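# Move wooden block from bench onto cart floor

## Task

Lift the wooden block from the bench and lay it flat on the cart's floor at the handle end, next to the profiles; keep the drop flap open and keep anything already achieved intact; finish with both grippers released and empty, hands withdrawn from the cart, the robot upright and untilted, and no part of the robot touching anything.

## Robot and tools

Robot: a Rainbow Robotics RB-Y1 in a physics simulation. It has a two-wheel drive base with two rear casters (0.58 m wide, reaching 0.10 m ahead of the wheel axle and 0.57 m behind it; turning on the spot sweeps a 0.58 m radius), a folding leg and torso, a head with head_camera, and left and right arms, each with a parallel gripper and a wrist camera (left_wrist_camera, right_wrist_camera) whose case sticks out sideways and can collide.

Frames (metres): the base frame sits on the floor midway between the drive wheels, x forward, y left, z up. chest, left_hand and right_hand are printed in it; a hand point is the spot between its finger pads, fingers point along the hand's -z and close along its x. Printed hand positions can be off, more at long reach or under load. base_odometry is relative to where the base began the scene, counts only wheel rotation (slip looks like travel, bumps can turn the robot unseen), heading in rad, positive left.

move: one action per call. Motion arguments:
- base: a single velocity command {"x_m_s", "turn_rad_s", "for_s"}; forward speed in m/s (0.005 to 0.4 either sign, or 0), left-positive turn rate in rad/s (0.02 to 1.509 either sign, or 0), duration 0.1 to 5 s. It is a relative motion: roughly speed × for_s of travel, with ramps of 0.4 m/s² and 0.5 rad/s², so it coasts after for_s ends. No sideways motion. If |x| + 0.27|turn| exceeds 0.4, both are scaled down.
- joints: a map of absolute joint targets by name (radians, grippers in metres of pad opening 0 to 0.1). Torso: torso_squat_rad 0..1.2, torso_shift_rad -0.3..0.6, torso_pitch_rad -0.2..1.4 (positive bows), torso_yaw_rad -1.5..1.5 (positive left; lift both arms out 0.2 rad first). Combined torso limits: squat+shift ≤ 1.52; squat−shift+pitch ≤ 1.57; shift+0.5pitch−0.4squat ≤ 0.7; shift+0.3pitch−0.5squat ≤ 0.39. Arms use left_/right_ shoulder_pitch, shoulder_roll (left 0..3.141, right −3.141..0, outward lift), shoulder_yaw, elbow (−2.617..0.01, negative bends), forearm_roll, wrist_pitch, hand_roll, gripper_m. Head: head_pan_rad ±0.523, head_tilt_rad −0.35..1.57 (positive looks down).
- target: an absolute pose for one hand: side "left" or "right", x, y, z in metres in the base frame (−3 to 3), quat_wxyz in the same form the hand lines print. It is solved once to joint angles, so the hand travels an arc; split long moves into short steps. Cannot be combined with base or joints.
- min_time_s (0.1 to 8): least duration for arm, head and torso motions.
- contact_limits: gripper current cap per side in mA, 200 to 672.5 (default 672.5), persisting until changed.
Also cameras (list of names, [] for none, default all) and blocking (default true waits for rest; false returns in about 0.5 s while motion continues; a target always blocks and is refused if an earlier move still runs).

wait(seconds 0 to 10, cameras): lets time pass, returns state and images. stop(cameras): brakes everything still moving. zoom_image(camera, region [x0,y0,x1,y1] pixels, at most 504×504) enlarges part of the latest image. read_manual gives licence texts. finished_scene(scene) ends the current scene, given its number; irreversible.

Grasping: command an opening at least 0.005 m below the object's width; the gripper then reads off_target or done, both fine. Arms are rated 3 kg each.

Result lines: move shows done or the worst status. Hand status: refused (with reason, nothing moved), reached (within 10 mm and 2°), or short (with the miss). Joint words: done, off_target (resting away from target, possibly still pushing), not_followed (withheld by the arm-collision check, text "joint command not followed"), time_out, contact_stop (torso only), limit_stop_at_<name> (a built-in guard; own_body names mean near self-contact, nothing pushing), torque_fault, limit_stop_at_motor_heat. A time_out or contact_stop halts a whole group (torso, or one arm). on_its_own lists uncommanded behaviour. wheel_motors_off = 1 means the wheels are disabled for 2 s. lidar_m: 12 ranges in 30° sectors, first straight ahead, going counter-clockwise, seen only at 0.23 m height, "-" for none. motor_effort is wheel effort in percent (peak in brackets); at rest normally under 30, higher suggests pushing on something. Joint and external torques, wrist force/torque (uncalibrated, offsets up to 16 N) and motor temperatures are also reported.

After a refused call, or any unrequested stop, the remaining move, wait and finished_scene calls in that reply are skipped. Time keeps running while you think.

Avoid: dropping the block or releasing it while it moves; hard hits, slams and strong pushes; arm-to-arm hits or presses (these can end the scene); driving into furniture (wheels spin, motors cut out, body can catch on edges and topple); heavy loads or long reach in front of the wheels, which tip the robot forward; arm joint contact torque reaching its limit (torque fault freezes the robot 10 s); overheating from long holds or stretched arms (brake stop at 80 °C). Occasional external tugs on a held item or pushes on loose objects may happen.

Each tool is called after "Emit:" as a command line: name --argument value for each argument, lists and objects as JSON in quotes; but a table of rows of numbers goes row by row, as --pt "numbers of a row", without its own name.

## Session

Emit:
move --joints '{"head_tilt_rad": 0.5, "head_pan_rad": 0.5}'

Emit:
move --joints '{"head_tilt_rad": 0.6, "head_pan_rad": -0.5}' --cameras '["head_camera"]'

Scene clock: 1.00 s.
Joint torques (N m): left_arm=[-1.56 -0.75 0.68 -0.48 -0.13 -0.55 -0.13] | right_arm=[-3.64 -0.59 -0.77 -1.41 0.03 -0.56 0]
External joint torques (N m): left_arm=[-0.18 -0.9 0.67 0.08 -0.14 -0.13 -0.12] | right_arm=[-0.04 0.53 -0.73 0.22 -0.03 0.03 -0.02]
Motor temperatures (°C): left_arm=[30 28 32 36 34 33 38] | right_arm=[34 30 32 30 35 36 34]
Wrist force (N): left_arm=[-0.1 1.3 -7.8] | right_arm=[-2.6 0.9 -4.7]
Wrist torque (N m): left_arm=[-0.30 0.15 0.11] | right_arm=[-0.08 -0.10 -0.10]
Wrist force, peak (N): left_arm=[0.1 1.6 -7.9] | right_arm=[-2.9 0.8 -5.4]
move: done
base_odometry: x=+0.000 y=+0.000 heading=+0.000
lidar_m: 0.73 1.03 1.56 4.58 1.54 1.09 1.01 1.06 1.42 3.62 1.08 0.78
base_status: not commanded
joint_positions: torso_squat_rad=+0.350 torso_shift_rad=+0.000 torso_pitch_rad=+0.000 torso_yaw_rad=+0.000 left_shoulder_pitch_rad=+0.037 left_shoulder_roll_rad=+0.004 left_shoulder_yaw_rad=-0.043 left_elbow_rad=-0.196 left_forearm_roll_rad=-0.014 left_wrist_pitch_rad=+0.002 left_hand_roll_rad=+0.027 left_gripper_m=+0.099 right_shoulder_pitch_rad=-0.040 right_shoulder_roll_rad=-0.021 right_shoulder_yaw_rad=-0.018 right_elbow_rad=-0.235 right_forearm_roll_rad=+0.049 right_wrist_pitch_rad=-0.014 right_hand_roll_rad=+0.035 right_gripper_m=+0.099 head_pan_rad=+0.500 head_tilt_rad=+0.500
joint_status: all done
wheel_motors_off: 0
motor_effort: left_wheel=+0(1) right_wheel=+0(2)
chest: x=-0.2280 y=+0.0001 z=+1.2475 quat_wxyz=(+1.000, +0.000, +0.000, +0.000) (m; base frame)
left_hand: x=-0.1598 y=+0.2200 z=+0.5653 quat_wxyz=(+0.997, +0.000, -0.079, -0.009) (m; base frame)
right_hand: x=-0.0823 y=-0.2360 z=+0.5770 quat_wxyz=(+0.989, -0.016, -0.142, +0.041) (m; base frame)
pictures: head_camera, left_wrist_camera, right_wrist_camera
camera_calibration:
head_camera: T_world_to_cam=[[0.483547, -0.874766, -0.0310938, 0.143785], [-0.388631, -0.182724, -0.903093, 1.27887], [0.784314, 0.448772, -0.428317, 0.726651], [0, 0, 0, 1]] pos_world=[-0.142441, 0.0333575, 1.47065]
left_wrist_camera: T_world_to_cam=[[0.988729, 0.00951088, 0.149411, 0.0708521], [-0.0605828, -0.887204, 0.457383, -0.0439768], [0.136908, -0.46128, -0.876628, 0.691386], [0, 0, 0, 1]] pos_world=[-0.167374, 0.279232, 0.615617]
right_wrist_camera: T_world_to_cam=[[-0.945884, -0.114442, -0.303654, 0.0690945], [-0.245121, 0.865172, 0.437485, -0.0414027], [0.212646, 0.488243, -0.846404, 0.693308], [0, 0, 0, 1]] pos_world=[-0.0922229, -0.294775, 0.625913]

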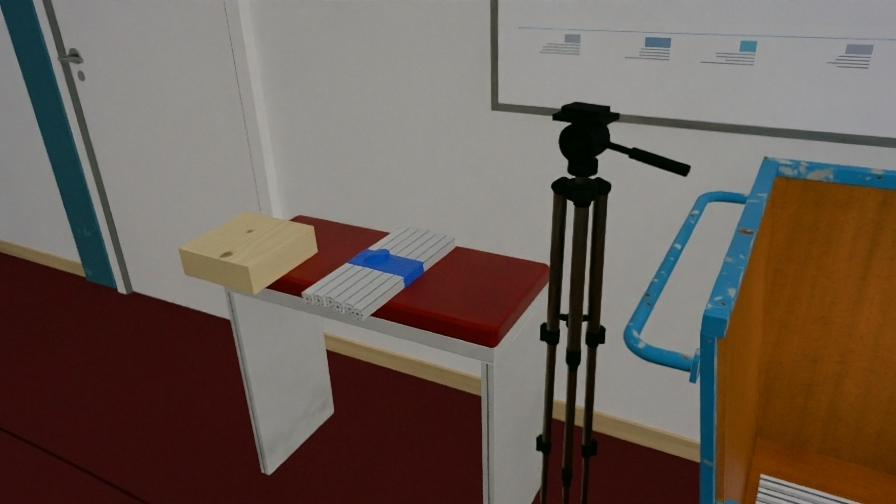

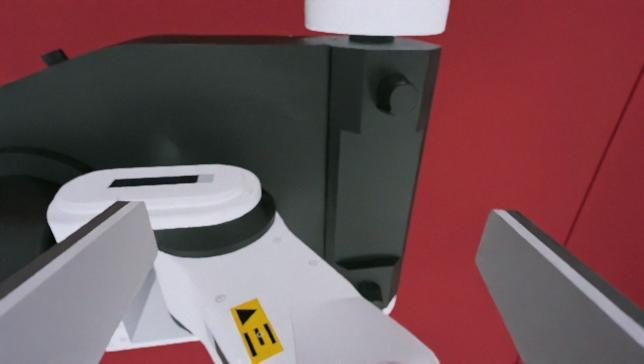

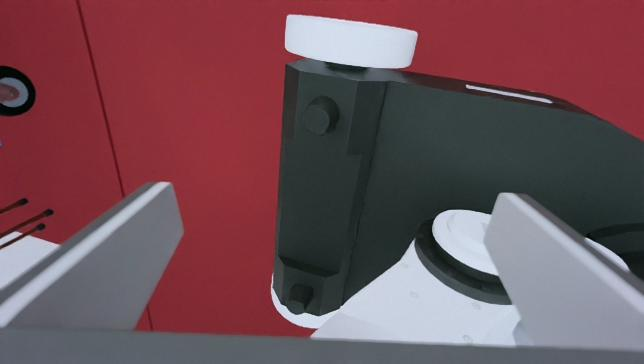

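Scene clock: 2.33 s.
Joint torques (N m): left_arm=[-1.48 -0.69 0.63 -0.47 -0.09 -0.53 0.07] | right_arm=[-3.64 -0.6 -0.55 -1.66 -0.1 -0.51 -0.14]
External joint torques (N m): left_arm=[-0.1 -0.83 0.61 0.09 -0.09 -0.1 0.08] | right_arm=[-0.05 0.52 -0.5 -0.03 -0.16 0.08 -0.15]
Motor temperatures (°C): left_arm=[30 28 32 36 34 33 38] | right_arm=[34 30 32 30 35 36 34]
Wrist force (N): left_arm=[-0.5 1.0 -7.4] | right_arm=[-2.4 1.8 -4.5]
Wrist torque (N m): left_arm=[-0.22 0.12 0.12] | right_arm=[-0.18 -0.07 -0.11]
Wrist force, peak (N): left_arm=[-0.7 1.3 -8.3] | right_arm=[-2.9 1.1 -5.5]
move: done
base_odometry: x=+0.000 y=+0.000 heading=+0.000
lidar_m: 0.73 1.02 1.56 4.58 1.54 1.11 1.02 1.05 1.42 3.63 1.08 0.77
base_status: not commanded
joint_positions: torso_squat_rad=+0.350 torso_shift_rad=+0.000 torso_pitch_rad=+0.000 torso_yaw_rad=+0.000 left_shoulder_pitch_rad=+0.037 left_shoulder_roll_rad=+0.004 left_shoulder_yaw_rad=-0.043 left_elbow_rad=-0.196 left_forearm_roll_rad=-0.014 left_wrist_pitch_rad=+0.002 left_hand_roll_rad=+0.027 left_gripper_m=+0.099 right_shoulder_pitch_rad=-0.040 right_shoulder_roll_rad=-0.021 right_shoulder_yaw_rad=-0.018 right_elbow_rad=-0.235 right_forearm_roll_rad=+0.049 right_wrist_pitch_rad=-0.014 right_hand_roll_rad=+0.035 right_gripper_m=+0.099 head_pan_rad=-0.500 head_tilt_rad=+0.600
joint_status: all done
wheel_motors_off: 0
motor_effort: left_wheel=+0(1) right_wheel=-1(2)
chest: x=-0.2280 y=+0.0001 z=+1.2475 quat_wxyz=(+1.000, +0.000, +0.000, +0.000) (m; base frame)
left_hand: x=-0.1598 y=+0.2200 z=+0.5653 quat_wxyz=(+0.997, +0.000, -0.079, -0.009) (m; base frame)
right_hand: x=-0.0823 y=-0.2360 z=+0.5770 quat_wxyz=(+0.989, -0.016, -0.142, +0.041) (m; base frame)
pictures: head_camera
camera_calibration:
head_camera: T_world_to_cam=[[-0.477536, -0.87805, -0.0314363, -0.0536994], [-0.440907, 0.270433, -0.855843, 1.19964], [0.759974, -0.394835, -0.516279, 0.849089], [0, 0, 0, 1]] pos_world=[-0.142, -0.036322, 1.46338]

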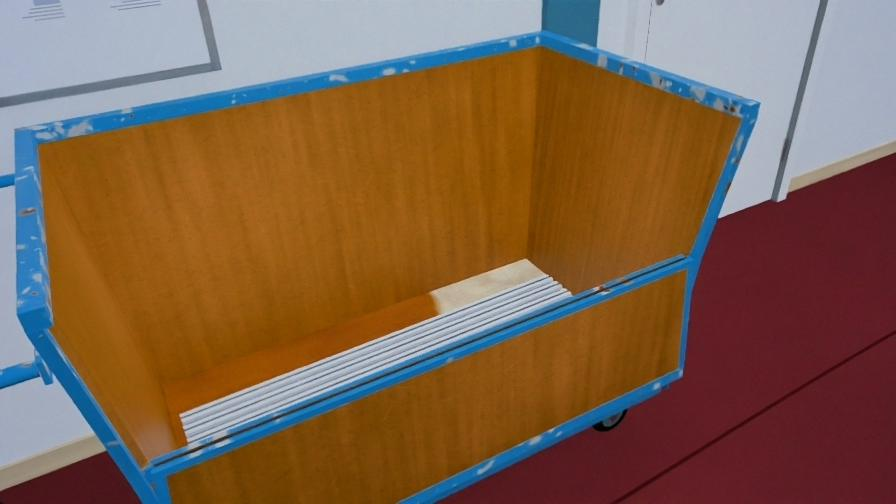

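Emit:
move --joints '{"head_tilt_rad": 0.45, "head_pan_rad": 0.52}' --cameras '["head_camera"]'

Emit:
zoom_image --camera "head_camera" --region '[150, 150, 570, 386]'

Scene clock: 8.43 s.
Joint torques (N m): left_arm=[-1.68 -0.54 0.61 -0.47 -0.04 -0.66 0.03] | right_arm=[-3.27 -0.54 -0.86 -1.32 -0.18 -0.62 0.09]
External joint torques (N m): left_arm=[-0.3 -0.69 0.6 0.09 -0.04 -0.23 0.04] | right_arm=[0.33 0.58 -0.82 0.31 -0.25 -0.03 0.07]
Motor temperatures (°C): left_arm=[30 28 32 36 34 33 38] | right_arm=[34 30 32 30 35 36 34]
Wrist force (N): left_arm=[-0.2 1.4 -7.6] | right_arm=[-2.4 1.2 -5.1]
Wrist torque (N m): left_arm=[-0.32 0.08 0.08] | right_arm=[-0.11 -0.06 -0.08]
Wrist force, peak (N): left_arm=[0.2 1.5 -8.5] | right_arm=[-2.7 1.4 -5.3]
move: done
base_odometry: x=+0.000 y=+0.000 heading=+0.000
lidar_m: 0.73 1.02 1.57 4.58 1.55 1.11 1.02 1.06 1.42 3.62 1.07 0.77
base_status: not commanded
joint_positions: torso_squat_rad=+0.350 torso_shift_rad=+0.000 torso_pitch_rad=+0.000 torso_yaw_rad=+0.000 left_shoulder_pitch_rad=+0.037 left_shoulder_roll_rad=+0.004 left_shoulder_yaw_rad=-0.043 left_elbow_rad=-0.196 left_forearm_roll_rad=-0.014 left_wrist_pitch_rad=+0.002 left_hand_roll_rad=+0.027 left_gripper_m=+0.099 right_shoulder_pitch_rad=-0.040 right_shoulder_roll_rad=-0.021 right_shoulder_yaw_rad=-0.018 right_elbow_rad=-0.235 right_forearm_roll_rad=+0.049 right_wrist_pitch_rad=-0.014 right_hand_roll_rad=+0.035 right_gripper_m=+0.099 head_pan_rad=+0.520 head_tilt_rad=+0.450
joint_status: all done
wheel_motors_off: 0
motor_effort: left_wheel=+0(1) right_wheel=+2(2)
chest: x=-0.2280 y=+0.0001 z=+1.2475 quat_wxyz=(+1.000, +0.000, +0.000, +0.000) (m; base frame)
left_hand: x=-0.1598 y=+0.2200 z=+0.5653 quat_wxyz=(+0.997, +0.000, -0.079, -0.009) (m; base frame)
right_hand: x=-0.0823 y=-0.2360 z=+0.5770 quat_wxyz=(+0.989, -0.016, -0.142, +0.041) (m; base frame)
pictures: head_camera
camera_calibration:
head_camera: T_world_to_cam=[[0.502292, -0.864149, -0.0308068, 0.147229], [-0.345302, -0.167791, -0.92337, 1.31715], [0.792761, 0.474439, -0.382672, 0.662314], [0, 0, 0, 1]] pos_world=[-0.144196, 0.034005, 1.4742]

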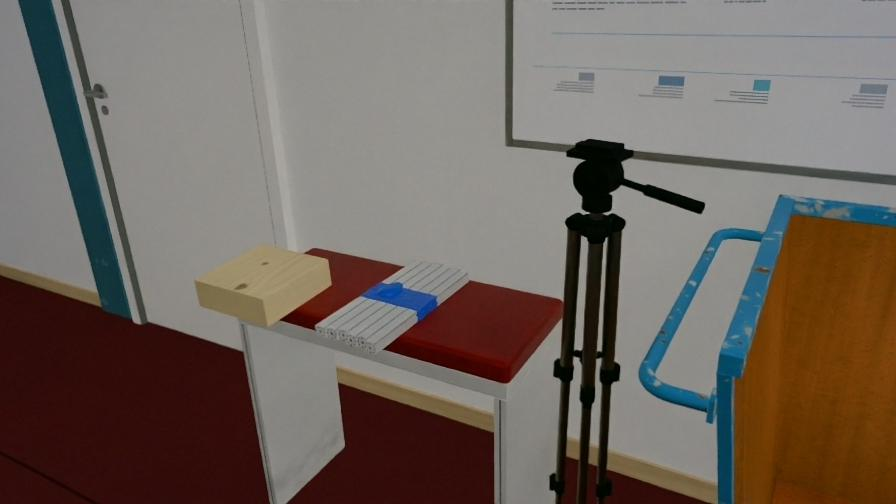

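Scaled by 1.200 from the camera's 896x504 image, which has a finer 1280x720 frame.

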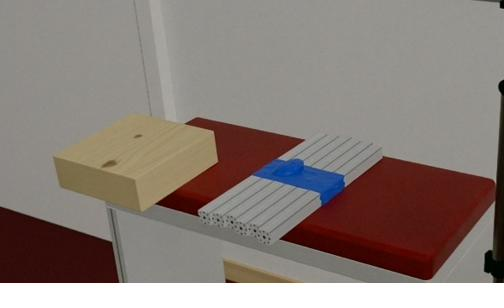

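Emit:
move --base '{"x_m_s": 0.3, "for_s": 1.1}' --joints '{"head_tilt_rad": 0.8, "head_pan_rad": -0.3, "torso_squat_rad": 0.0, "torso_pitch_rad": 0.3}' --cameras '["head_camera"]'

Emit:
move --joints '{"head_pan_rad": 0.52, "head_tilt_rad": 0.4}' --cameras '["head_camera"]'

Scene clock: 19.90 s.
Joint torques (N m): left_arm=[6.66 -0.56 0.53 2.62 -0.14 -0.06 -0.01] | right_arm=[5.07 -0.44 -0.39 1.93 -0.08 -0.04 -0.03]
External joint torques (N m): left_arm=[-0.12 -0.81 0.5 -0.05 -0.13 -0.23 -0.02] | right_arm=[0.52 0.52 -0.22 0.49 -0.07 0 -0.03]
Motor temperatures (°C): left_arm=[30 28 32 36 34 33 38] | right_arm=[34 30 32 30 35 36 34]
Wrist force (N): left_arm=[1.4 1.5 -7.8] | right_arm=[-0.9 0.9 -5.4]
Wrist torque (N m): left_arm=[-0.31 0.18 0.10] | right_arm=[-0.05 -0.01 -0.07]
Wrist force, peak (N): left_arm=[0.1 1.3 -8.5] | right_arm=[-2.7 1.6 -5.5]
move: done
base_odometry: x=+0.330 y=+0.000 heading=+0.000
lidar_m: 0.40 0.72 0.81 4.20 2.02 1.45 1.35 1.40 1.86 4.72 0.61 0.43
base_status: done (sent for 1.1 of 1.1 s)
joint_positions: torso_squat_rad=+0.000 torso_shift_rad=+0.000 torso_pitch_rad=+0.300 torso_yaw_rad=+0.000 left_shoulder_pitch_rad=+0.037 left_shoulder_roll_rad=+0.004 left_shoulder_yaw_rad=-0.043 left_elbow_rad=-0.196 left_forearm_roll_rad=-0.014 left_wrist_pitch_rad=+0.002 left_hand_roll_rad=+0.027 left_gripper_m=+0.099 right_shoulder_pitch_rad=-0.040 right_shoulder_roll_rad=-0.021 right_shoulder_yaw_rad=-0.018 right_elbow_rad=-0.235 right_forearm_roll_rad=+0.049 right_wrist_pitch_rad=-0.014 right_hand_roll_rad=+0.035 right_gripper_m=+0.099 head_pan_rad=-0.300 head_tilt_rad=+0.800
joint_status: all done
wheel_motors_off: 0
motor_effort: left_wheel=+0(24) right_wheel=+0(56)
chest: x=-0.1364 y=+0.0001 z=+1.2761 quat_wxyz=(+0.989, +0.000, +0.150, +0.000) (m; base frame)
left_hand: x=-0.2730 y=+0.2200 z=+0.6042 quat_wxyz=(+0.997, -0.002, +0.071, -0.009) (m; base frame)
right_hand: x=-0.1955 y=-0.2360 z=+0.5925 quat_wxyz=(+0.999, -0.010, +0.007, +0.043) (m; base frame)
pictures: head_camera
camera_calibration:
head_camera: T_world_to_cam=[[-0.29545, -0.953546, 0.0588218, -0.103372], [-0.827585, 0.224689, -0.51441, 0.756427], [0.477297, -0.200662, -0.855524, 1.22169], [0, 0, 0, 1]] pos_world=[0.0123587, -0.0233842, 1.44038]

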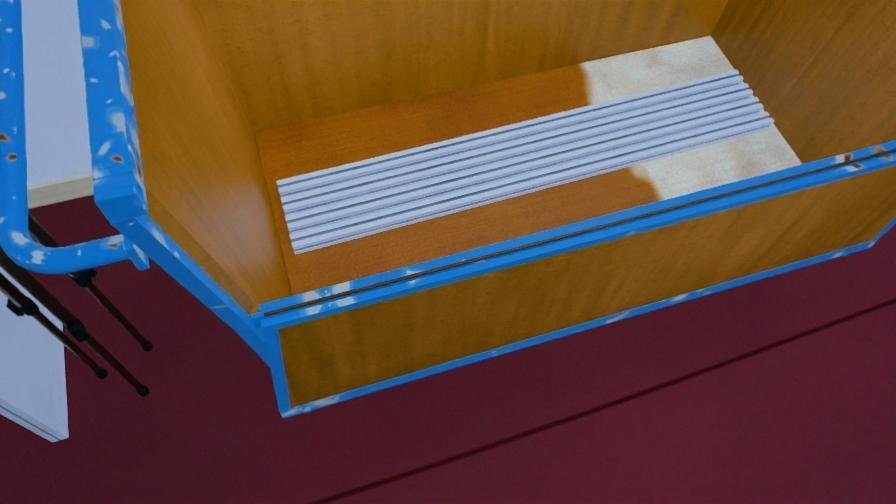

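Scene clock: 21.10 s.
Joint torques (N m): left_arm=[6.46 -0.54 0.74 2.6 -0.13 -0.04 0.03] | right_arm=[5.12 -0.53 -1.09 1.95 -0.12 0.02 -0.11]
External joint torques (N m): left_arm=[-0.32 -0.79 0.71 -0.07 -0.13 -0.21 0.02] | right_arm=[0.57 0.43 -0.91 0.5 -0.11 0.05 -0.11]
Motor temperatures (°C): left_arm=[30 28 32 36 34 33 38] | right_arm=[34 30 32 30 35 36 34]
Wrist force (N): left_arm=[1.9 1.4 -7.4] | right_arm=[-0.6 1.2 -5.5]
Wrist torque (N m): left_arm=[-0.30 0.24 0.08] | right_arm=[-0.10 0.03 -0.08]
Wrist force, peak (N): left_arm=[1.5 1.6 -8.3] | right_arm=[-1.3 1.4 -5.5]
move: done
base_odometry: x=+0.330 y=+0.000 heading=+0.000
lidar_m: 0.40 0.73 0.79 4.21 2.03 1.46 1.34 1.39 1.86 4.75 0.61 0.43
base_status: not commanded
joint_positions: torso_squat_rad=+0.000 torso_shift_rad=+0.000 torso_pitch_rad=+0.300 torso_yaw_rad=+0.000 left_shoulder_pitch_rad=+0.037 left_shoulder_roll_rad=+0.004 left_shoulder_yaw_rad=-0.043 left_elbow_rad=-0.196 left_forearm_roll_rad=-0.014 left_wrist_pitch_rad=+0.002 left_hand_roll_rad=+0.027 left_gripper_m=+0.099 right_shoulder_pitch_rad=-0.040 right_shoulder_roll_rad=-0.021 right_shoulder_yaw_rad=-0.018 right_elbow_rad=-0.235 right_forearm_roll_rad=+0.049 right_wrist_pitch_rad=-0.014 right_hand_roll_rad=+0.035 right_gripper_m=+0.099 head_pan_rad=+0.520 head_tilt_rad=+0.400
joint_status: all done
wheel_motors_off: 0
motor_effort: left_wheel=-1(1) right_wheel=-1(2)
chest: x=-0.1365 y=+0.0001 z=+1.2761 quat_wxyz=(+0.989, +0.000, +0.150, +0.000) (m; base frame)
left_hand: x=-0.2730 y=+0.2200 z=+0.6042 quat_wxyz=(+0.997, -0.002, +0.071, -0.009) (m; base frame)
right_hand: x=-0.1955 y=-0.2360 z=+0.5925 quat_wxyz=(+0.999, -0.010, +0.007, +0.043) (m; base frame)
pictures: head_camera
camera_calibration:
head_camera: T_world_to_cam=[[0.472052, -0.863418, -0.177978, 0.285718], [-0.569552, -0.144599, -0.809137, 1.20148], [0.672888, 0.483323, -0.560019, 0.800988], [0, 0, 0, 1]] pos_world=[0.0104594, 0.0332916, 1.47159]

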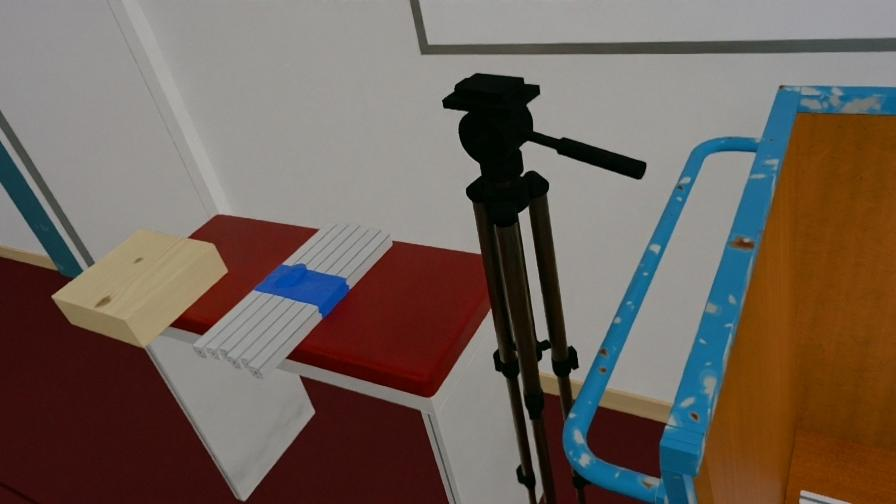

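Emit:
zoom_image --camera "head_camera" --region '[30, 190, 330, 400]'

Scaled by 1.680 from the camera's 896x504 image, which has a finer 1280x720 frame.

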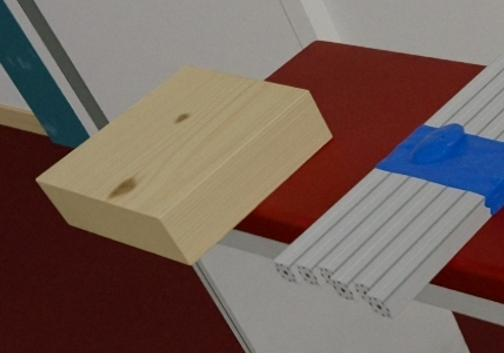

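Emit:
move --base '{"x_m_s": -0.3, "for_s": 1.1}' --joints '{"torso_squat_rad": 0.35, "torso_pitch_rad": 0.0, "head_pan_rad": 0}' --cameras '[]'

Emit:
move --base '{"turn_rad_s": 0.7854, "for_s": 2.0}' --cameras '[]'

Emit:
move --base '{"x_m_s": 0.35, "for_s": 4.0}' --cameras '[]'

Emit:
move --base '{"turn_rad_s": -0.7854, "for_s": 2.0}' --joints '{"head_tilt_rad": 0.7, "head_pan_rad": -0.2}' --cameras '["head_camera"]'

Scene clock: 55.87 s.
Joint torques (N m): left_arm=[-2.1 -0.71 0.47 -0.56 -0.06 -0.66 -0.05] | right_arm=[-3.56 -0.7 -0.25 -1.51 -0.05 -0.6 -0.11]
External joint torques (N m): left_arm=[-0.72 -0.86 0.46 0 -0.06 -0.23 -0.04] | right_arm=[0.04 0.41 -0.21 0.12 -0.11 0 -0.12]
Motor temperatures (°C): left_arm=[30 28 32 36 34 33 37] | right_arm=[34 30 32 30 35 36 34]
Wrist force (N): left_arm=[0.7 1.4 -7.6] | right_arm=[-2.9 1.0 -4.7]
Wrist torque (N m): left_arm=[-0.31 0.20 0.09] | right_arm=[-0.10 -0.13 -0.09]
Wrist force, peak (N): left_arm=[1.7 1.8 -8.4] | right_arm=[-3.1 1.1 -5.2]
move: done
base_odometry: x=+0.000 y=+0.000 heading=+0.000
lidar_m: 0.73 1.02 1.57 4.60 1.54 1.12 1.01 1.04 1.42 3.64 1.09 0.77
base_status: done (sent for 1.1 of 1.1 s)
joint_positions: torso_squat_rad=+0.350 torso_shift_rad=+0.000 torso_pitch_rad=+0.000 torso_yaw_rad=+0.000 left_shoulder_pitch_rad=+0.037 left_shoulder_roll_rad=+0.004 left_shoulder_yaw_rad=-0.043 left_elbow_rad=-0.196 left_forearm_roll_rad=-0.014 left_wrist_pitch_rad=+0.002 left_hand_roll_rad=+0.027 left_gripper_m=+0.099 right_shoulder_pitch_rad=-0.040 right_shoulder_roll_rad=-0.021 right_shoulder_yaw_rad=-0.018 right_elbow_rad=-0.235 right_forearm_roll_rad=+0.049 right_wrist_pitch_rad=-0.014 right_hand_roll_rad=+0.035 right_gripper_m=+0.099 head_pan_rad=+0.000 head_tilt_rad=+0.400
joint_status: all done
wheel_motors_off: 0
motor_effort: left_wheel=-7(26) right_wheel=-5(25)
chest: x=-0.2281 y=+0.0001 z=+1.2475 quat_wxyz=(+1.000, +0.000, +0.000, +0.000) (m; base frame)
left_hand: x=-0.1598 y=+0.2200 z=+0.5653 quat_wxyz=(+0.997, +0.000, -0.079, -0.009) (m; base frame)
right_hand: x=-0.0824 y=-0.2360 z=+0.5770 quat_wxyz=(+0.989, -0.016, -0.142, +0.041) (m; base frame)
pictures: none
No camera images: "cameras" was empty.

Scene clock: 59.77 s.
Joint torques (N m): left_arm=[-1.95 -0.6 0.73 -0.49 -0.02 -0.6 -0.03] | right_arm=[-3.94 -0.62 -0.69 -1.4 -0.09 -0.56 0.01]
External joint torques (N m): left_arm=[-0.56 -0.75 0.72 0.07 -0.03 -0.18 -0.03] | right_arm=[-0.34 0.49 -0.65 0.23 -0.15 0.04 -0.01]
Motor temperatures (°C): left_arm=[30 28 32 35 34 33 37] | right_arm=[34 30 32 30 35 36 34]
Wrist force (N): left_arm=[-0.8 1.7 -8.0] | right_arm=[-2.7 1.0 -4.6]
Wrist torque (N m): left_arm=[-0.36 0.06 0.07] | right_arm=[-0.11 -0.12 -0.12]
Wrist force, peak (N): left_arm=[-0.3 2.1 -8.3] | right_arm=[-3.2 1.1 -5.3]
move: done
base_odometry: x=+0.000 y=+0.000 heading=+1.570
lidar_m: 4.42 1.50 1.07 1.04 1.07 1.45 3.71 1.09 0.78 0.73 1.01 1.55
base_status: done (sent for 2 of 2 s)
joint_positions: torso_squat_rad=+0.350 torso_shift_rad=+0.000 torso_pitch_rad=+0.000 torso_yaw_rad=+0.000 left_shoulder_pitch_rad=+0.037 left_shoulder_roll_rad=+0.004 left_shoulder_yaw_rad=-0.043 left_elbow_rad=-0.196 left_forearm_roll_rad=-0.014 left_wrist_pitch_rad=+0.002 left_hand_roll_rad=+0.027 left_gripper_m=+0.099 right_shoulder_pitch_rad=-0.040 right_shoulder_roll_rad=-0.021 right_shoulder_yaw_rad=-0.018 right_elbow_rad=-0.235 right_forearm_roll_rad=+0.049 right_wrist_pitch_rad=-0.014 right_hand_roll_rad=+0.035 right_gripper_m=+0.099 head_pan_rad=+0.000 head_tilt_rad=+0.400
joint_status: not commanded
wheel_motors_off: 0
motor_effort: left_wheel=+6(34) right_wheel=+19(52)
chest: x=-0.2281 y=+0.0001 z=+1.2475 quat_wxyz=(+1.000, +0.000, +0.000, +0.000) (m; base frame)
left_hand: x=-0.1598 y=+0.2200 z=+0.5653 quat_wxyz=(+0.997, +0.000, -0.079, -0.009) (m; base frame)
right_hand: x=-0.0824 y=-0.2360 z=+0.5770 quat_wxyz=(+0.989, -0.016, -0.142, +0.041) (m; base frame)
pictures: none
No camera images: "cameras" was empty.

Scene clock: 64.97 s.
Joint torques (N m): left_arm=[-1.27 -0.48 0.95 -0.52 -0.06 -0.63 0.05] | right_arm=[-3.17 -0.44 -0.41 -1.23 -0.05 -0.54 -0.1]
External joint torques (N m): left_arm=[0.11 -0.63 0.94 0.03 -0.07 -0.21 0.06] | right_arm=[0.42 0.68 -0.37 0.4 -0.11 0.06 -0.11]
Motor temperatures (°C): left_arm=[30 28 32 35 34 33 37] | right_arm=[34 30 32 30 35 36 34]
Wrist force (N): left_arm=[-0.2 1.8 -7.2] | right_arm=[-3.0 1.0 -4.4]
Wrist torque (N m): left_arm=[-0.37 0.12 0.06] | right_arm=[-0.09 -0.14 -0.08]
Wrist force, peak (N): left_arm=[-0.4 1.5 -8.5] | right_arm=[-3.3 0.9 -5.5]
move: done
base_odometry: x=+0.000 y=+1.400 heading=+1.571
lidar_m: 4.19 1.54 1.10 1.05 1.12 1.50 3.87 1.38 1.21 0.87 1.53 2.05
base_status: done (sent for 4 of 4 s)
joint_positions: torso_squat_rad=+0.350 torso_shift_rad=+0.000 torso_pitch_rad=+0.000 torso_yaw_rad=+0.000 left_shoulder_pitch_rad=+0.037 left_shoulder_roll_rad=+0.004 left_shoulder_yaw_rad=-0.043 left_elbow_rad=-0.196 left_forearm_roll_rad=-0.014 left_wrist_pitch_rad=+0.002 left_hand_roll_rad=+0.027 left_gripper_m=+0.099 right_shoulder_pitch_rad=-0.040 right_shoulder_roll_rad=-0.021 right_shoulder_yaw_rad=-0.018 right_elbow_rad=-0.235 right_forearm_roll_rad=+0.049 right_wrist_pitch_rad=-0.014 right_hand_roll_rad=+0.035 right_gripper_m=+0.099 head_pan_rad=+0.000 head_tilt_rad=+0.400
joint_status: not commanded
wheel_motors_off: 0
motor_effort: left_wheel=+17(47) right_wheel=-17(47)
chest: x=-0.2280 y=+0.0001 z=+1.2475 quat_wxyz=(+1.000, +0.000, +0.000, +0.000) (m; base frame)
left_hand: x=-0.1597 y=+0.2200 z=+0.5653 quat_wxyz=(+0.997, +0.000, -0.079, -0.009) (m; base frame)
right_hand: x=-0.0823 y=-0.2360 z=+0.5770 quat_wxyz=(+0.989, -0.016, -0.142, +0.041) (m; base frame)
pictures: none
No camera images: "cameras" was empty.

Scene clock: 68.87 s.
Joint torques (N m): left_arm=[-1.4 -0.92 0.77 -0.47 -0.06 -0.55 -0.02] | right_arm=[-3.37 -0.79 -0.59 -1.37 -0.12 -0.61 -0.03]
External joint torques (N m): left_arm=[-0.01 -1.06 0.76 0.09 -0.06 -0.12 -0.01] | right_arm=[0.23 0.33 -0.55 0.26 -0.18 -0.01 -0.04]
Motor temperatures (°C): left_arm=[30 28 32 35 34 32 37] | right_arm=[34 30 32 30 35 36 34]
Wrist force (N): left_arm=[0.0 1.5 -7.0] | right_arm=[-2.6 0.8 -4.8]
Wrist torque (N m): left_arm=[-0.31 0.13 0.09] | right_arm=[-0.03 -0.08 -0.11]
Wrist force, peak (N): left_arm=[-0.1 1.4 -8.6] | right_arm=[-2.9 1.4 -5.2]
move: done
base_odometry: x=+0.000 y=+1.400 heading=+0.001
lidar_m: 0.89 1.53 2.02 4.22 1.59 1.14 1.04 1.08 1.44 3.71 1.48 1.21
base_status: done (sent for 2 of 2 s)
joint_positions: torso_squat_rad=+0.350 torso_shift_rad=+0.000 torso_pitch_rad=+0.000 torso_yaw_rad=+0.000 left_shoulder_pitch_rad=+0.037 left_shoulder_roll_rad=+0.004 left_shoulder_yaw_rad=-0.043 left_elbow_rad=-0.196 left_forearm_roll_rad=-0.014 left_wrist_pitch_rad=+0.002 left_hand_roll_rad=+0.027 left_gripper_m=+0.099 right_shoulder_pitch_rad=-0.040 right_shoulder_roll_rad=-0.021 right_shoulder_yaw_rad=-0.018 right_elbow_rad=-0.235 right_forearm_roll_rad=+0.049 right_wrist_pitch_rad=-0.014 right_hand_roll_rad=+0.035 right_gripper_m=+0.099 head_pan_rad=-0.200 head_tilt_rad=+0.700
joint_status: all done
wheel_motors_off: 0
motor_effort: left_wheel=+22(44) right_wheel=+4(51)
chest: x=-0.2280 y=+0.0001 z=+1.2475 quat_wxyz=(+1.000, +0.000, +0.000, +0.000) (m; base frame)
left_hand: x=-0.1598 y=+0.2200 z=+0.5653 quat_wxyz=(+0.997, +0.000, -0.079, -0.009) (m; base frame)
right_hand: x=-0.0823 y=-0.2359 z=+0.5770 quat_wxyz=(+0.989, -0.016, -0.142, +0.041) (m; base frame)
pictures: head_camera
camera_calibration:
head_camera: T_world_to_cam=[[-0.199824, -0.979325, -0.0315002, 0.00357582], [-0.58239, 0.144563, -0.799952, 1.08961], [0.787967, -0.141505, -0.599237, 0.974903], [0, 0, 0, 1]] pos_world=[-0.132899, -0.0160625, 1.45595]

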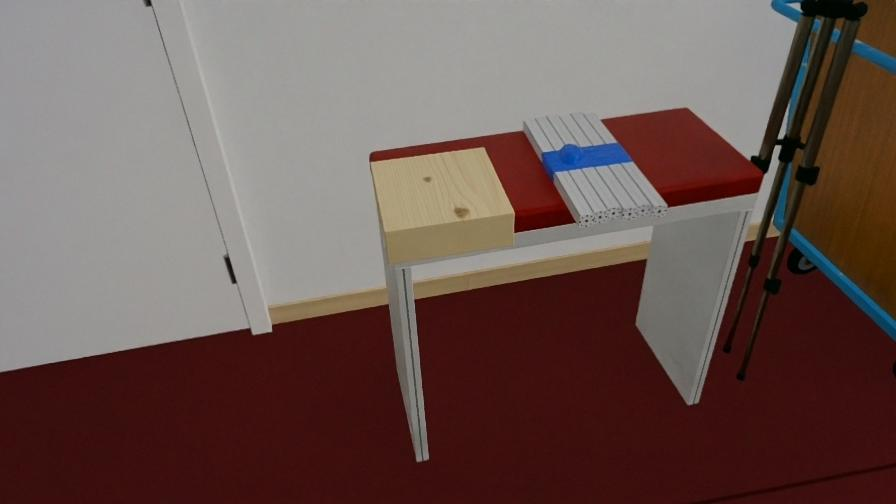

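Emit:
zoom_image --camera "head_camera" --region '[350, 130, 550, 280]'

Scaled by 2.520 from the camera's 896x504 image, which has a finer 1280x720 frame.

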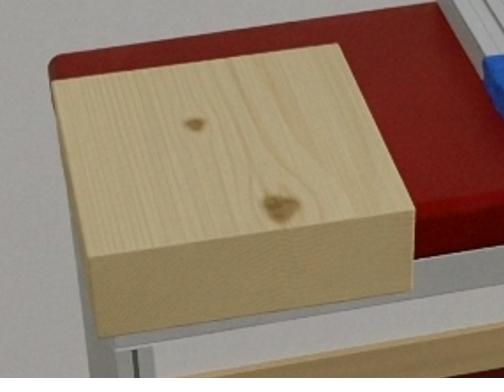

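Emit:
move --joints '{"torso_squat_rad": 0.9, "torso_pitch_rad": 0.3, "head_tilt_rad": 0.5}' --cameras '[]'

Emit:
move --target '{"side": "right", "x": 0.36, "y": -0.21, "z": 0.80, "quat_wxyz": [0.7071, 0, -0.7071, 0]}' --min_time_s 3 --cameras '["head_camera", "right_wrist_camera"]'

Scene clock: 81.00 s.
Joint torques (N m): left_arm=[6.25 -0.91 0.86 2.96 0.06 -0.03 0.1] | right_arm=[4.97 -0.48 -0.88 1.77 -0.12 0 -0.12]
External joint torques (N m): left_arm=[-0.52 -1.16 0.83 0.29 0.06 -0.2 0.09] | right_arm=[0.43 0.48 -0.7 0.33 -0.11 0.03 -0.12]
Motor temperatures (°C): left_arm=[30 28 32 35 34 32 37] | right_arm=[34 30 32 30 35 36 34]
Wrist force (N): left_arm=[1.5 1.1 -7.6] | right_arm=[-0.8 1.0 -5.3]
Wrist torque (N m): left_arm=[-0.30 0.25 0.12] | right_arm=[-0.09 -0.03 -0.09]
Wrist force, peak (N): left_arm=[1.9 1.6 -8.8] | right_arm=[-2.9 1.6 -5.3]
move: done
base_odometry: x=+0.000 y=+1.400 heading=+0.001
lidar_m: 0.87 1.53 2.04 4.22 1.57 1.13 1.05 1.08 1.45 3.72 1.48 1.20
base_status: not commanded
joint_positions: torso_squat_rad=+0.900 torso_shift_rad=+0.000 torso_pitch_rad=+0.300 torso_yaw_rad=+0.000 left_shoulder_pitch_rad=+0.037 left_shoulder_roll_rad=+0.004 left_shoulder_yaw_rad=-0.043 left_elbow_rad=-0.196 left_forearm_roll_rad=-0.014 left_wrist_pitch_rad=+0.002 left_hand_roll_rad=+0.027 left_gripper_m=+0.099 right_shoulder_pitch_rad=-0.040 right_shoulder_roll_rad=-0.021 right_shoulder_yaw_rad=-0.018 right_elbow_rad=-0.235 right_forearm_roll_rad=+0.049 right_wrist_pitch_rad=-0.014 right_hand_roll_rad=+0.035 right_gripper_m=+0.099 head_pan_rad=-0.200 head_tilt_rad=+0.500
joint_status: all done
wheel_motors_off: 0
motor_effort: left_wheel=+21(23) right_wheel=+3(6)
chest: x=-0.1366 y=+0.0001 z=+1.0112 quat_wxyz=(+0.989, +0.000, +0.149, +0.000) (m; base frame)
left_hand: x=-0.2730 y=+0.2200 z=+0.3393 quat_wxyz=(+0.997, -0.002, +0.071, -0.009) (m; base frame)
right_hand: x=-0.1955 y=-0.2360 z=+0.3277 quat_wxyz=(+0.999, -0.010, +0.007, +0.043) (m; base frame)
pictures: none
No camera images: "cameras" was empty.

Scene clock: 84.33 s.
Joint torques (N m): left_arm=[6.01 -0.91 0.93 2.71 -0.09 -0.05 -0.04] | right_arm=[-9.38 1.58 -1.43 -11.1 -0.06 -1.93 -0.21]
External joint torques (N m): left_arm=[-0.77 -1.16 0.9 0.05 -0.09 -0.22 -0.05] | right_arm=[-1.18 2.21 -1.42 -0.81 -0.3 -0.01 -0.26]
Motor temperatures (°C): left_arm=[30 28 32 35 34 32 37] | right_arm=[34 30 32 30 35 36 34]
Wrist force (N): left_arm=[1.9 1.8 -7.3] | right_arm=[-7.3 1.0 0.9]
Wrist torque (N m): left_arm=[-0.34 0.29 0.13] | right_arm=[-0.18 -0.43 -0.10]
Wrist force, peak (N): left_arm=[2.2 1.6 -8.4] | right_arm=[-7.7 0.8 1.7]
move: done
base_odometry: x=+0.000 y=+1.400 heading=+0.001
lidar_m: 0.88 1.52 2.04 4.23 1.59 1.12 1.04 1.07 1.44 3.71 1.48 1.22
base_status: not commanded
joint_positions: torso_squat_rad=+0.900 torso_shift_rad=+0.000 torso_pitch_rad=+0.300 torso_yaw_rad=+0.000 left_shoulder_pitch_rad=+0.037 left_shoulder_roll_rad=+0.004 left_shoulder_yaw_rad=-0.043 left_elbow_rad=-0.196 left_forearm_roll_rad=-0.014 left_wrist_pitch_rad=+0.002 left_hand_roll_rad=+0.027 left_gripper_m=+0.099 right_shoulder_pitch_rad=-0.142 right_shoulder_roll_rad=+0.000 right_shoulder_yaw_rad=-0.030 right_elbow_rad=-1.817 right_forearm_roll_rad=+0.002 right_wrist_pitch_rad=+0.078 right_hand_roll_rad=+0.005 right_gripper_m=+0.099 head_pan_rad=-0.200 head_tilt_rad=+0.500
joint_status: all done
wheel_motors_off: 0
motor_effort: left_wheel=+21(22) right_wheel=+4(5)
chest: x=-0.1366 y=+0.0001 z=+1.0112 quat_wxyz=(+0.989, +0.000, +0.149, +0.000) (m; base frame)
left_hand: x=-0.2730 y=+0.2200 z=+0.3393 quat_wxyz=(+0.997, -0.002, +0.071, -0.009) (m; base frame)
right_hand: x=+0.3599 y=-0.2102 z=+0.7999 quat_wxyz=(+0.707, +0.006, -0.707, +0.006) (m; base frame)
right_hand_status: reached (checked arc, planned for 3.0 s): 0 mm and 1.0 deg off.
pictures: head_camera, right_wrist_camera
camera_calibration:
head_camera: T_world_to_cam=[[-0.194236, -0.98057, 0.0274821, -0.0447107], [-0.663249, 0.110635, -0.740176, 0.899342], [0.722753, -0.161996, -0.671852, 0.789388], [0, 0, 0, 1]] pos_world=[0.0172708, -0.0154628, 1.19725]
right_wrist_camera: T_world_to_cam=[[0.0274068, -0.0293837, -0.999192, 0.78195], [-0.521189, 0.852533, -0.0393665, 0.425383], [0.853001, 0.521847, 0.00805072, -0.131588], [0, 0, 0, 1]] pos_world=[0.312519, -0.271008, 0.799124]

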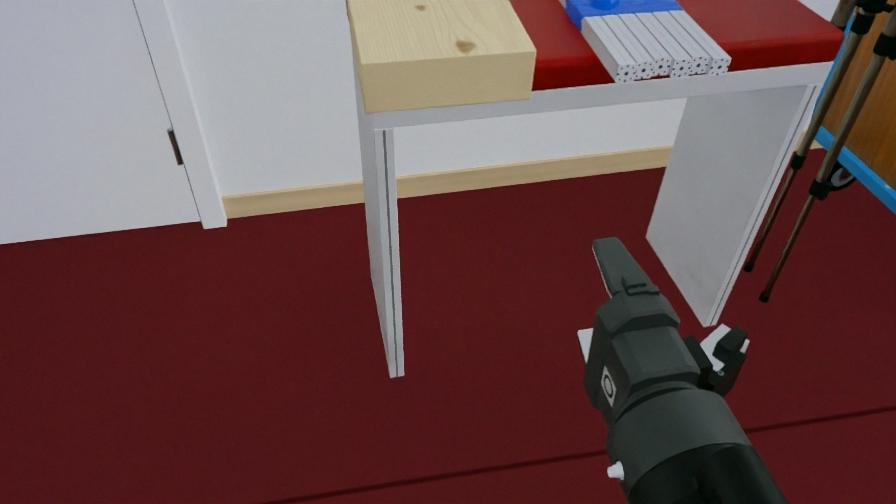

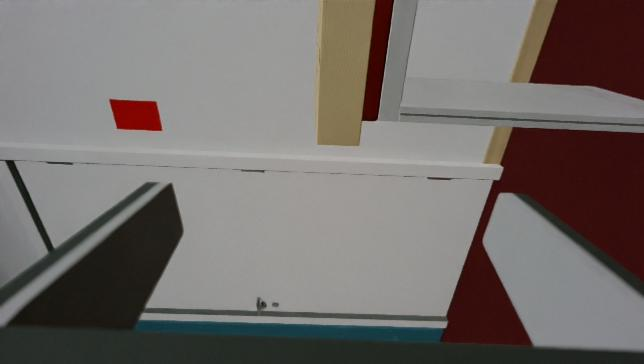

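Emit:
move --base '{"x_m_s": 0.25, "for_s": 1.2}' --joints '{"head_tilt_rad": 0.6, "head_pan_rad": -0.25}' --cameras '["head_camera", "right_wrist_camera"]'

Emit:
zoom_image --camera "right_wrist_camera" --region '[220, 0, 480, 200]'

Scene clock: 89.17 s.
Joint torques (N m): left_arm=[6.71 -0.42 0.69 2.7 -0.06 -0.03 -0.02] | right_arm=[-8.57 1.43 -1.5 -11.17 -0.08 -2.01 -0.21]
External joint torques (N m): left_arm=[-0.07 -0.67 0.66 0.04 -0.06 -0.21 -0.02] | right_arm=[-0.37 2.05 -1.5 -0.88 -0.32 -0.09 -0.26]
Motor temperatures (°C): left_arm=[30 28 32 35 34 32 37] | right_arm=[34 30 32 30 35 36 34]
Wrist force (N): left_arm=[2.2 0.4 -7.2] | right_arm=[-6.9 1.4 1.1]
Wrist torque (N m): left_arm=[-0.22 0.25 0.09] | right_arm=[-0.21 -0.36 -0.10]
Wrist force, peak (N): left_arm=[2.0 1.3 -8.6] | right_arm=[-8.2 0.8 1.3]
move: done
base_odometry: x=+0.300 y=+1.400 heading=+0.001
lidar_m: 0.58 1.20 1.65 4.23 2.02 1.45 1.35 1.39 1.85 1.88 1.01 1.11
base_status: done (sent for 1.2 of 1.2 s)
joint_positions: torso_squat_rad=+0.900 torso_shift_rad=+0.000 torso_pitch_rad=+0.300 torso_yaw_rad=+0.000 left_shoulder_pitch_rad=+0.037 left_shoulder_roll_rad=+0.004 left_shoulder_yaw_rad=-0.043 left_elbow_rad=-0.196 left_forearm_roll_rad=-0.014 left_wrist_pitch_rad=+0.002 left_hand_roll_rad=+0.027 left_gripper_m=+0.099 right_shoulder_pitch_rad=-0.142 right_shoulder_roll_rad=+0.000 right_shoulder_yaw_rad=-0.030 right_elbow_rad=-1.817 right_forearm_roll_rad=+0.002 right_wrist_pitch_rad=+0.078 right_hand_roll_rad=+0.005 right_gripper_m=+0.099 head_pan_rad=-0.250 head_tilt_rad=+0.600
joint_status: all done
wheel_motors_off: 0
motor_effort: left_wheel=-7(48) right_wheel=+5(40)
chest: x=-0.1365 y=+0.0001 z=+1.0112 quat_wxyz=(+0.989, +0.000, +0.149, +0.000) (m; base frame)
left_hand: x=-0.2730 y=+0.2200 z=+0.3393 quat_wxyz=(+0.997, -0.002, +0.071, -0.009) (m; base frame)
right_hand: x=+0.3600 y=-0.2102 z=+0.7999 quat_wxyz=(+0.707, +0.006, -0.707, +0.006) (m; base frame)
pictures: head_camera, right_wrist_camera
camera_calibration:
head_camera: T_world_to_cam=[[-0.24382, -0.968889, 0.0425004, -0.0654439], [-0.725058, 0.153006, -0.671476, 0.813756], [0.644083, -0.194534, -0.739806, 0.866135], [0, 0, 0, 1]] pos_world=[0.0162003, -0.0194239, 1.18997]
right_wrist_camera: T_world_to_cam=[[0.0273984, -0.0293638, -0.999193, 0.781945], [-0.521239, 0.852503, -0.0393456, 0.425395], [0.852971, 0.521897, 0.00805165, -0.131659], [0, 0, 0, 1]] pos_world=[0.312609, -0.270977, 0.799111]

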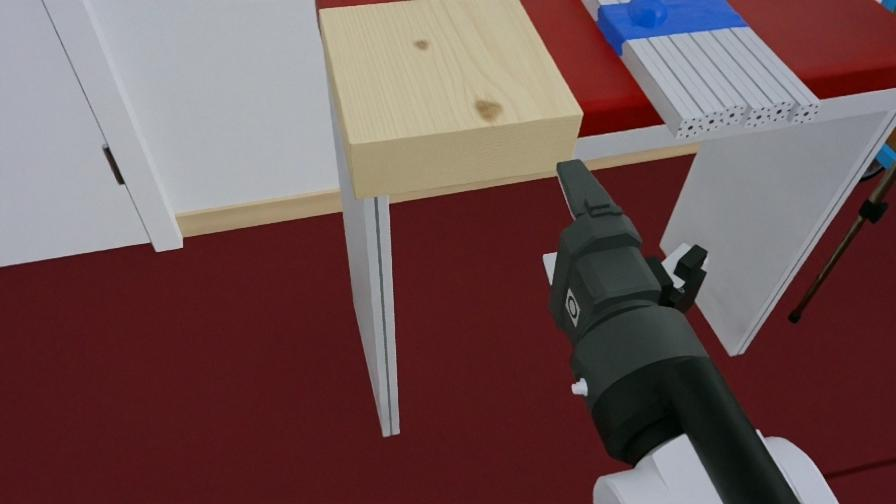

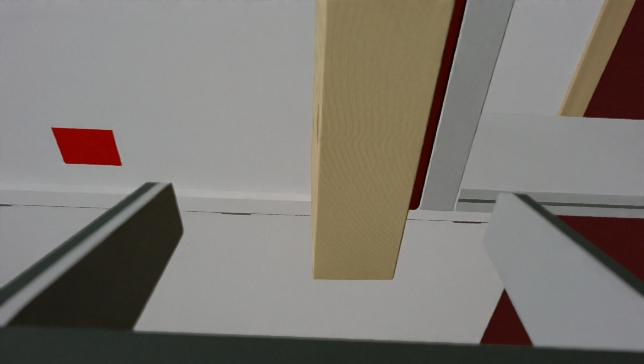

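Scaled by 1.938 from the camera's 644x364 image, which has a finer 1265x715 frame.

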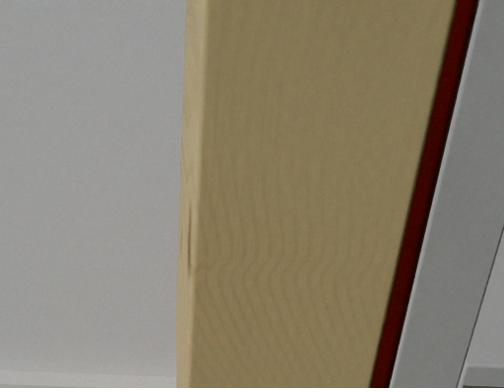

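Emit:
move --target '{"side": "right", "x": 0.42, "y": -0.188, "z": 0.772, "quat_wxyz": [0.7071, 0, -0.7071, 0]}' --min_time_s 1.5 --cameras '["head_camera", "right_wrist_camera"]'

Scene clock: 95.33 s.
Joint torques (N m): left_arm=[6.32 -0.62 0.66 2.68 -0.12 -0.1 0.03] | right_arm=[-13.75 1.25 -1.78 -10.48 0.13 -1.5 0.07]
External joint torques (N m): left_arm=[-0.46 -0.87 0.63 0.02 -0.12 -0.27 0.02] | right_arm=[-1.61 2.16 -2.03 -0.37 -0.21 -0.12 0.02]
Motor temperatures (°C): left_arm=[30 28 32 35 34 32 37] | right_arm=[34 30 32 30 35 36 34]
Wrist force (N): left_arm=[2.0 0.9 -7.0] | right_arm=[-7.6 0.6 1.0]
Wrist torque (N m): left_arm=[-0.24 0.26 0.09] | right_arm=[-0.15 -0.48 -0.09]
Wrist force, peak (N): left_arm=[2.2 1.8 -8.4] | right_arm=[-8.1 1.0 0.9]
move: done
base_odometry: x=+0.300 y=+1.400 heading=+0.001
lidar_m: 0.60 1.19 1.65 4.23 2.03 1.46 1.33 1.38 1.86 1.86 1.00 1.15
base_status: not commanded
joint_positions: torso_squat_rad=+0.900 torso_shift_rad=+0.000 torso_pitch_rad=+0.300 torso_yaw_rad=+0.000 left_shoulder_pitch_rad=+0.037 left_shoulder_roll_rad=+0.004 left_shoulder_yaw_rad=-0.043 left_elbow_rad=-0.196 left_forearm_roll_rad=-0.014 left_wrist_pitch_rad=+0.002 left_hand_roll_rad=+0.027 left_gripper_m=+0.099 right_shoulder_pitch_rad=-0.391 right_shoulder_roll_rad=+0.000 right_shoulder_yaw_rad=-0.056 right_elbow_rad=-1.446 right_forearm_roll_rad=-0.750 right_wrist_pitch_rad=-0.093 right_hand_roll_rad=+0.767 right_gripper_m=+0.099 head_pan_rad=-0.250 head_tilt_rad=+0.600
joint_status: all done
wheel_motors_off: 0
motor_effort: left_wheel=-8(9) right_wheel=+6(10)
chest: x=-0.1365 y=+0.0001 z=+1.0112 quat_wxyz=(+0.989, +0.000, +0.149, +0.000) (m; base frame)
left_hand: x=-0.2730 y=+0.2200 z=+0.3393 quat_wxyz=(+0.997, -0.002, +0.071, -0.009) (m; base frame)
right_hand: x=+0.4200 y=-0.1882 z=+0.7717 quat_wxyz=(+0.703, +0.004, -0.711, +0.004) (m; base frame)
right_hand_status: reached (checked arc, planned for 1.5 s): 0 mm and 0.9 deg off.
pictures: head_camera, right_wrist_camera
camera_calibration:
head_camera: T_world_to_cam=[[-0.24382, -0.968889, 0.0424979, -0.0654432], [-0.725051, 0.153006, -0.671484, 0.813759], [0.644091, -0.194535, -0.739799, 0.866135], [0, 0, 0, 1]] pos_world=[0.0161909, -0.0194238, 1.18997]
right_wrist_camera: T_world_to_cam=[[0.0375663, -0.0286191, -0.998884, 0.748454], [-0.51652, 0.855148, -0.0439263, 0.438812], [0.855451, 0.517594, 0.0173424, -0.203062], [0, 0, 0, 1]] pos_world=[0.372248, -0.248725, 0.770416]

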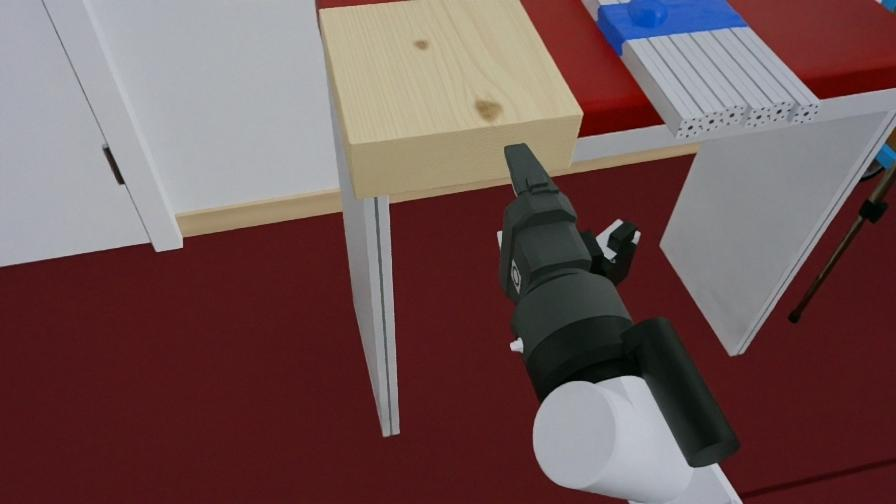

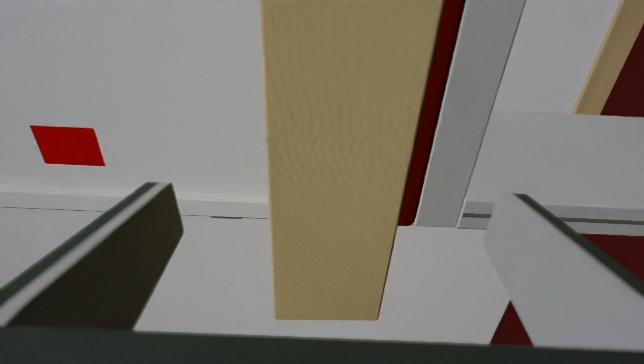

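Emit:
move --target '{"side": "right", "x": 0.46, "y": -0.172, "z": 0.772, "quat_wxyz": [0.7071, 0, -0.7071, 0]}' --min_time_s 1.5 --cameras '["head_camera", "right_wrist_camera"]'

Emit:
move --target '{"side": "right", "x": 0.503, "y": -0.172, "z": 0.772, "quat_wxyz": [0.7071, 0, -0.7071, 0]}' --min_time_s 2 --cameras '["head_camera", "right_wrist_camera"]'

Scene clock: 100.47 s.
Joint torques (N m): left_arm=[6.55 -0.52 0.69 2.65 -0.05 0.02 -0.05] | right_arm=[-16.56 0.75 -1.93 -10 -0.1 -1.67 0.26]
External joint torques (N m): left_arm=[-0.23 -0.77 0.66 -0.02 -0.04 -0.15 -0.06] | right_arm=[-1.8 2.07 -2.34 0.02 -0.51 -0.35 0.21]
Motor temperatures (°C): left_arm=[30 28 32 35 34 32 37] | right_arm=[34 30 32 31 35 36 34]
Wrist force (N): left_arm=[1.5 1.2 -8.1] | right_arm=[-7.3 0.7 1.3]
Wrist torque (N m): left_arm=[-0.28 0.21 0.07] | right_arm=[-0.15 -0.43 -0.12]
Wrist force, peak (N): left_arm=[1.8 1.3 -8.7] | right_arm=[-7.8 0.5 1.2]
move: done
base_odometry: x=+0.300 y=+1.400 heading=+0.001
lidar_m: 0.58 1.19 1.66 4.22 2.01 1.44 1.34 1.39 1.85 1.87 1.01 1.13
base_status: not commanded
joint_positions: torso_squat_rad=+0.900 torso_shift_rad=+0.000 torso_pitch_rad=+0.300 torso_yaw_rad=+0.000 left_shoulder_pitch_rad=+0.037 left_shoulder_roll_rad=+0.004 left_shoulder_yaw_rad=-0.043 left_elbow_rad=-0.196 left_forearm_roll_rad=-0.014 left_wrist_pitch_rad=+0.002 left_hand_roll_rad=+0.027 left_gripper_m=+0.099 right_shoulder_pitch_rad=-0.560 right_shoulder_roll_rad=+0.000 right_shoulder_yaw_rad=-0.080 right_elbow_rad=-1.249 right_forearm_roll_rad=-0.795 right_wrist_pitch_rad=-0.145 right_hand_roll_rad=+0.815 right_gripper_m=+0.099 head_pan_rad=-0.250 head_tilt_rad=+0.600
joint_status: all done
wheel_motors_off: 0
motor_effort: left_wheel=-8(8) right_wheel=+8(10)
chest: x=-0.1365 y=+0.0001 z=+1.0112 quat_wxyz=(+0.989, +0.000, +0.149, +0.000) (m; base frame)
left_hand: x=-0.2730 y=+0.2200 z=+0.3393 quat_wxyz=(+0.997, -0.002, +0.071, -0.009) (m; base frame)
right_hand: x=+0.4591 y=-0.1721 z=+0.7721 quat_wxyz=(+0.705, +0.003, -0.709, +0.003) (m; base frame)
right_hand_status: reached (checked arc, planned for 1.5 s): 1 mm and 0.5 deg off.
pictures: head_camera, right_wrist_camera
camera_calibration:
head_camera: T_world_to_cam=[[-0.24382, -0.968889, 0.042498, -0.0654433], [-0.725051, 0.153006, -0.671484, 0.813759], [0.644091, -0.194535, -0.7398, 0.866135], [0, 0, 0, 1]] pos_world=[0.0161911, -0.0194238, 1.18997]
right_wrist_camera: T_world_to_cam=[[0.0315356, -0.0291562, -0.999077, 0.750647], [-0.513189, 0.857285, -0.0412169, 0.442075], [0.857696, 0.514015, 0.0120723, -0.242443], [0, 0, 0, 1]] pos_world=[0.411138, -0.232479, 0.771102]

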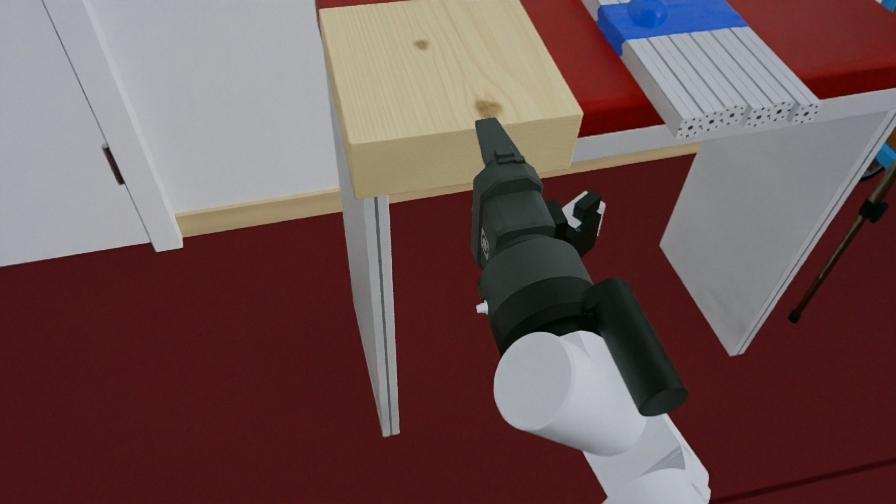

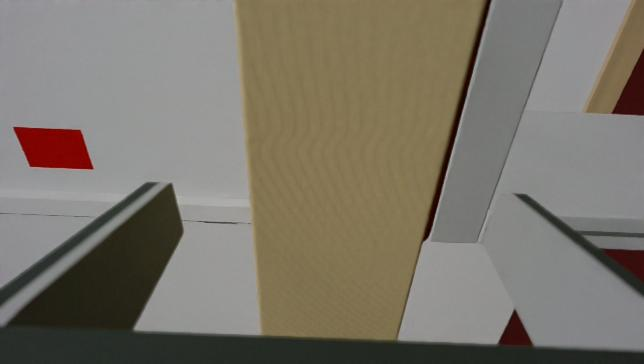

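Scene clock: 102.80 s.
Joint torques (N m): left_arm=[6.34 -0.65 0.57 2.68 -0.04 0 -0.01] | right_arm=[-19.29 -4.67 0.6 -9.92 0.17 -1.62 -0.33]
External joint torques (N m): left_arm=[-0.45 -0.9 0.55 0.01 -0.04 -0.17 -0.02] | right_arm=[-1.6 -1.44 0.84 -0.16 -0.36 -0.19 -0.38]
Motor temperatures (°C): left_arm=[30 28 32 35 34 32 37] | right_arm=[34 30 32 31 35 36 34]
Wrist force (N): left_arm=[2.1 0.6 -7.7] | right_arm=[-7.7 0.9 1.2]
Wrist torque (N m): left_arm=[-0.24 0.26 0.12] | right_arm=[-0.17 -0.45 -0.11]
Wrist force, peak (N): left_arm=[1.8 1.5 -8.5] | right_arm=[-7.7 0.7 1.3]
move: done
base_odometry: x=+0.300 y=+1.400 heading=+0.001
lidar_m: 0.58 1.19 1.64 4.22 2.03 1.44 1.34 1.38 1.84 1.87 1.01 1.14
base_status: not commanded
joint_positions: torso_squat_rad=+0.900 torso_shift_rad=+0.000 torso_pitch_rad=+0.300 torso_yaw_rad=+0.000 left_shoulder_pitch_rad=+0.037 left_shoulder_roll_rad=+0.004 left_shoulder_yaw_rad=-0.043 left_elbow_rad=-0.196 left_forearm_roll_rad=-0.014 left_wrist_pitch_rad=+0.002 left_hand_roll_rad=+0.027 left_gripper_m=+0.099 right_shoulder_pitch_rad=-0.760 right_shoulder_roll_rad=-0.073 right_shoulder_yaw_rad=-0.058 right_elbow_rad=-0.969 right_forearm_roll_rad=-0.808 right_wrist_pitch_rad=-0.239 right_hand_roll_rad=+0.734 right_gripper_m=+0.099 head_pan_rad=-0.250 head_tilt_rad=+0.600
joint_status: all done
wheel_motors_off: 0
motor_effort: left_wheel=-8(9) right_wheel=+6(10)
chest: x=-0.1365 y=+0.0001 z=+1.0112 quat_wxyz=(+0.989, +0.000, +0.149, +0.000) (m; base frame)
left_hand: x=-0.2730 y=+0.2200 z=+0.3393 quat_wxyz=(+0.997, -0.002, +0.071, -0.009) (m; base frame)
right_hand: x=+0.5027 y=-0.1724 z=+0.7718 quat_wxyz=(+0.708, -0.001, -0.706, +0.000) (m; base frame)
right_hand_status: reached (checked arc, planned for 2.0 s): 1 mm and 0.2 deg off.
pictures: head_camera, right_wrist_camera
camera_calibration:
head_camera: T_world_to_cam=[[-0.24382, -0.968889, 0.0424979, -0.0654432], [-0.725051, 0.153006, -0.671484, 0.813759], [0.644091, -0.194534, -0.7398, 0.866135], [0, 0, 0, 1]] pos_world=[0.0161911, -0.0194239, 1.18997]
right_wrist_camera: T_world_to_cam=[[0.0227728, -0.0294288, -0.999307, 0.75349], [-0.505557, 0.862004, -0.0369063, 0.458265], [0.862493, 0.506047, 0.0047523, -0.277802], [0, 0, 0, 1]] pos_world=[0.454122, -0.232271, 0.771201]

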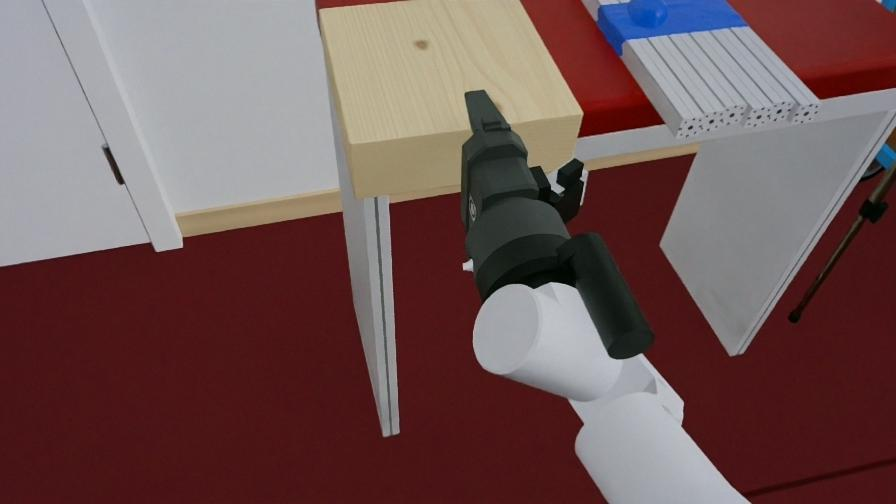

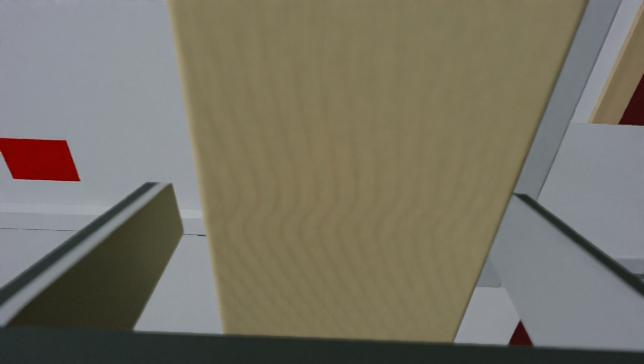

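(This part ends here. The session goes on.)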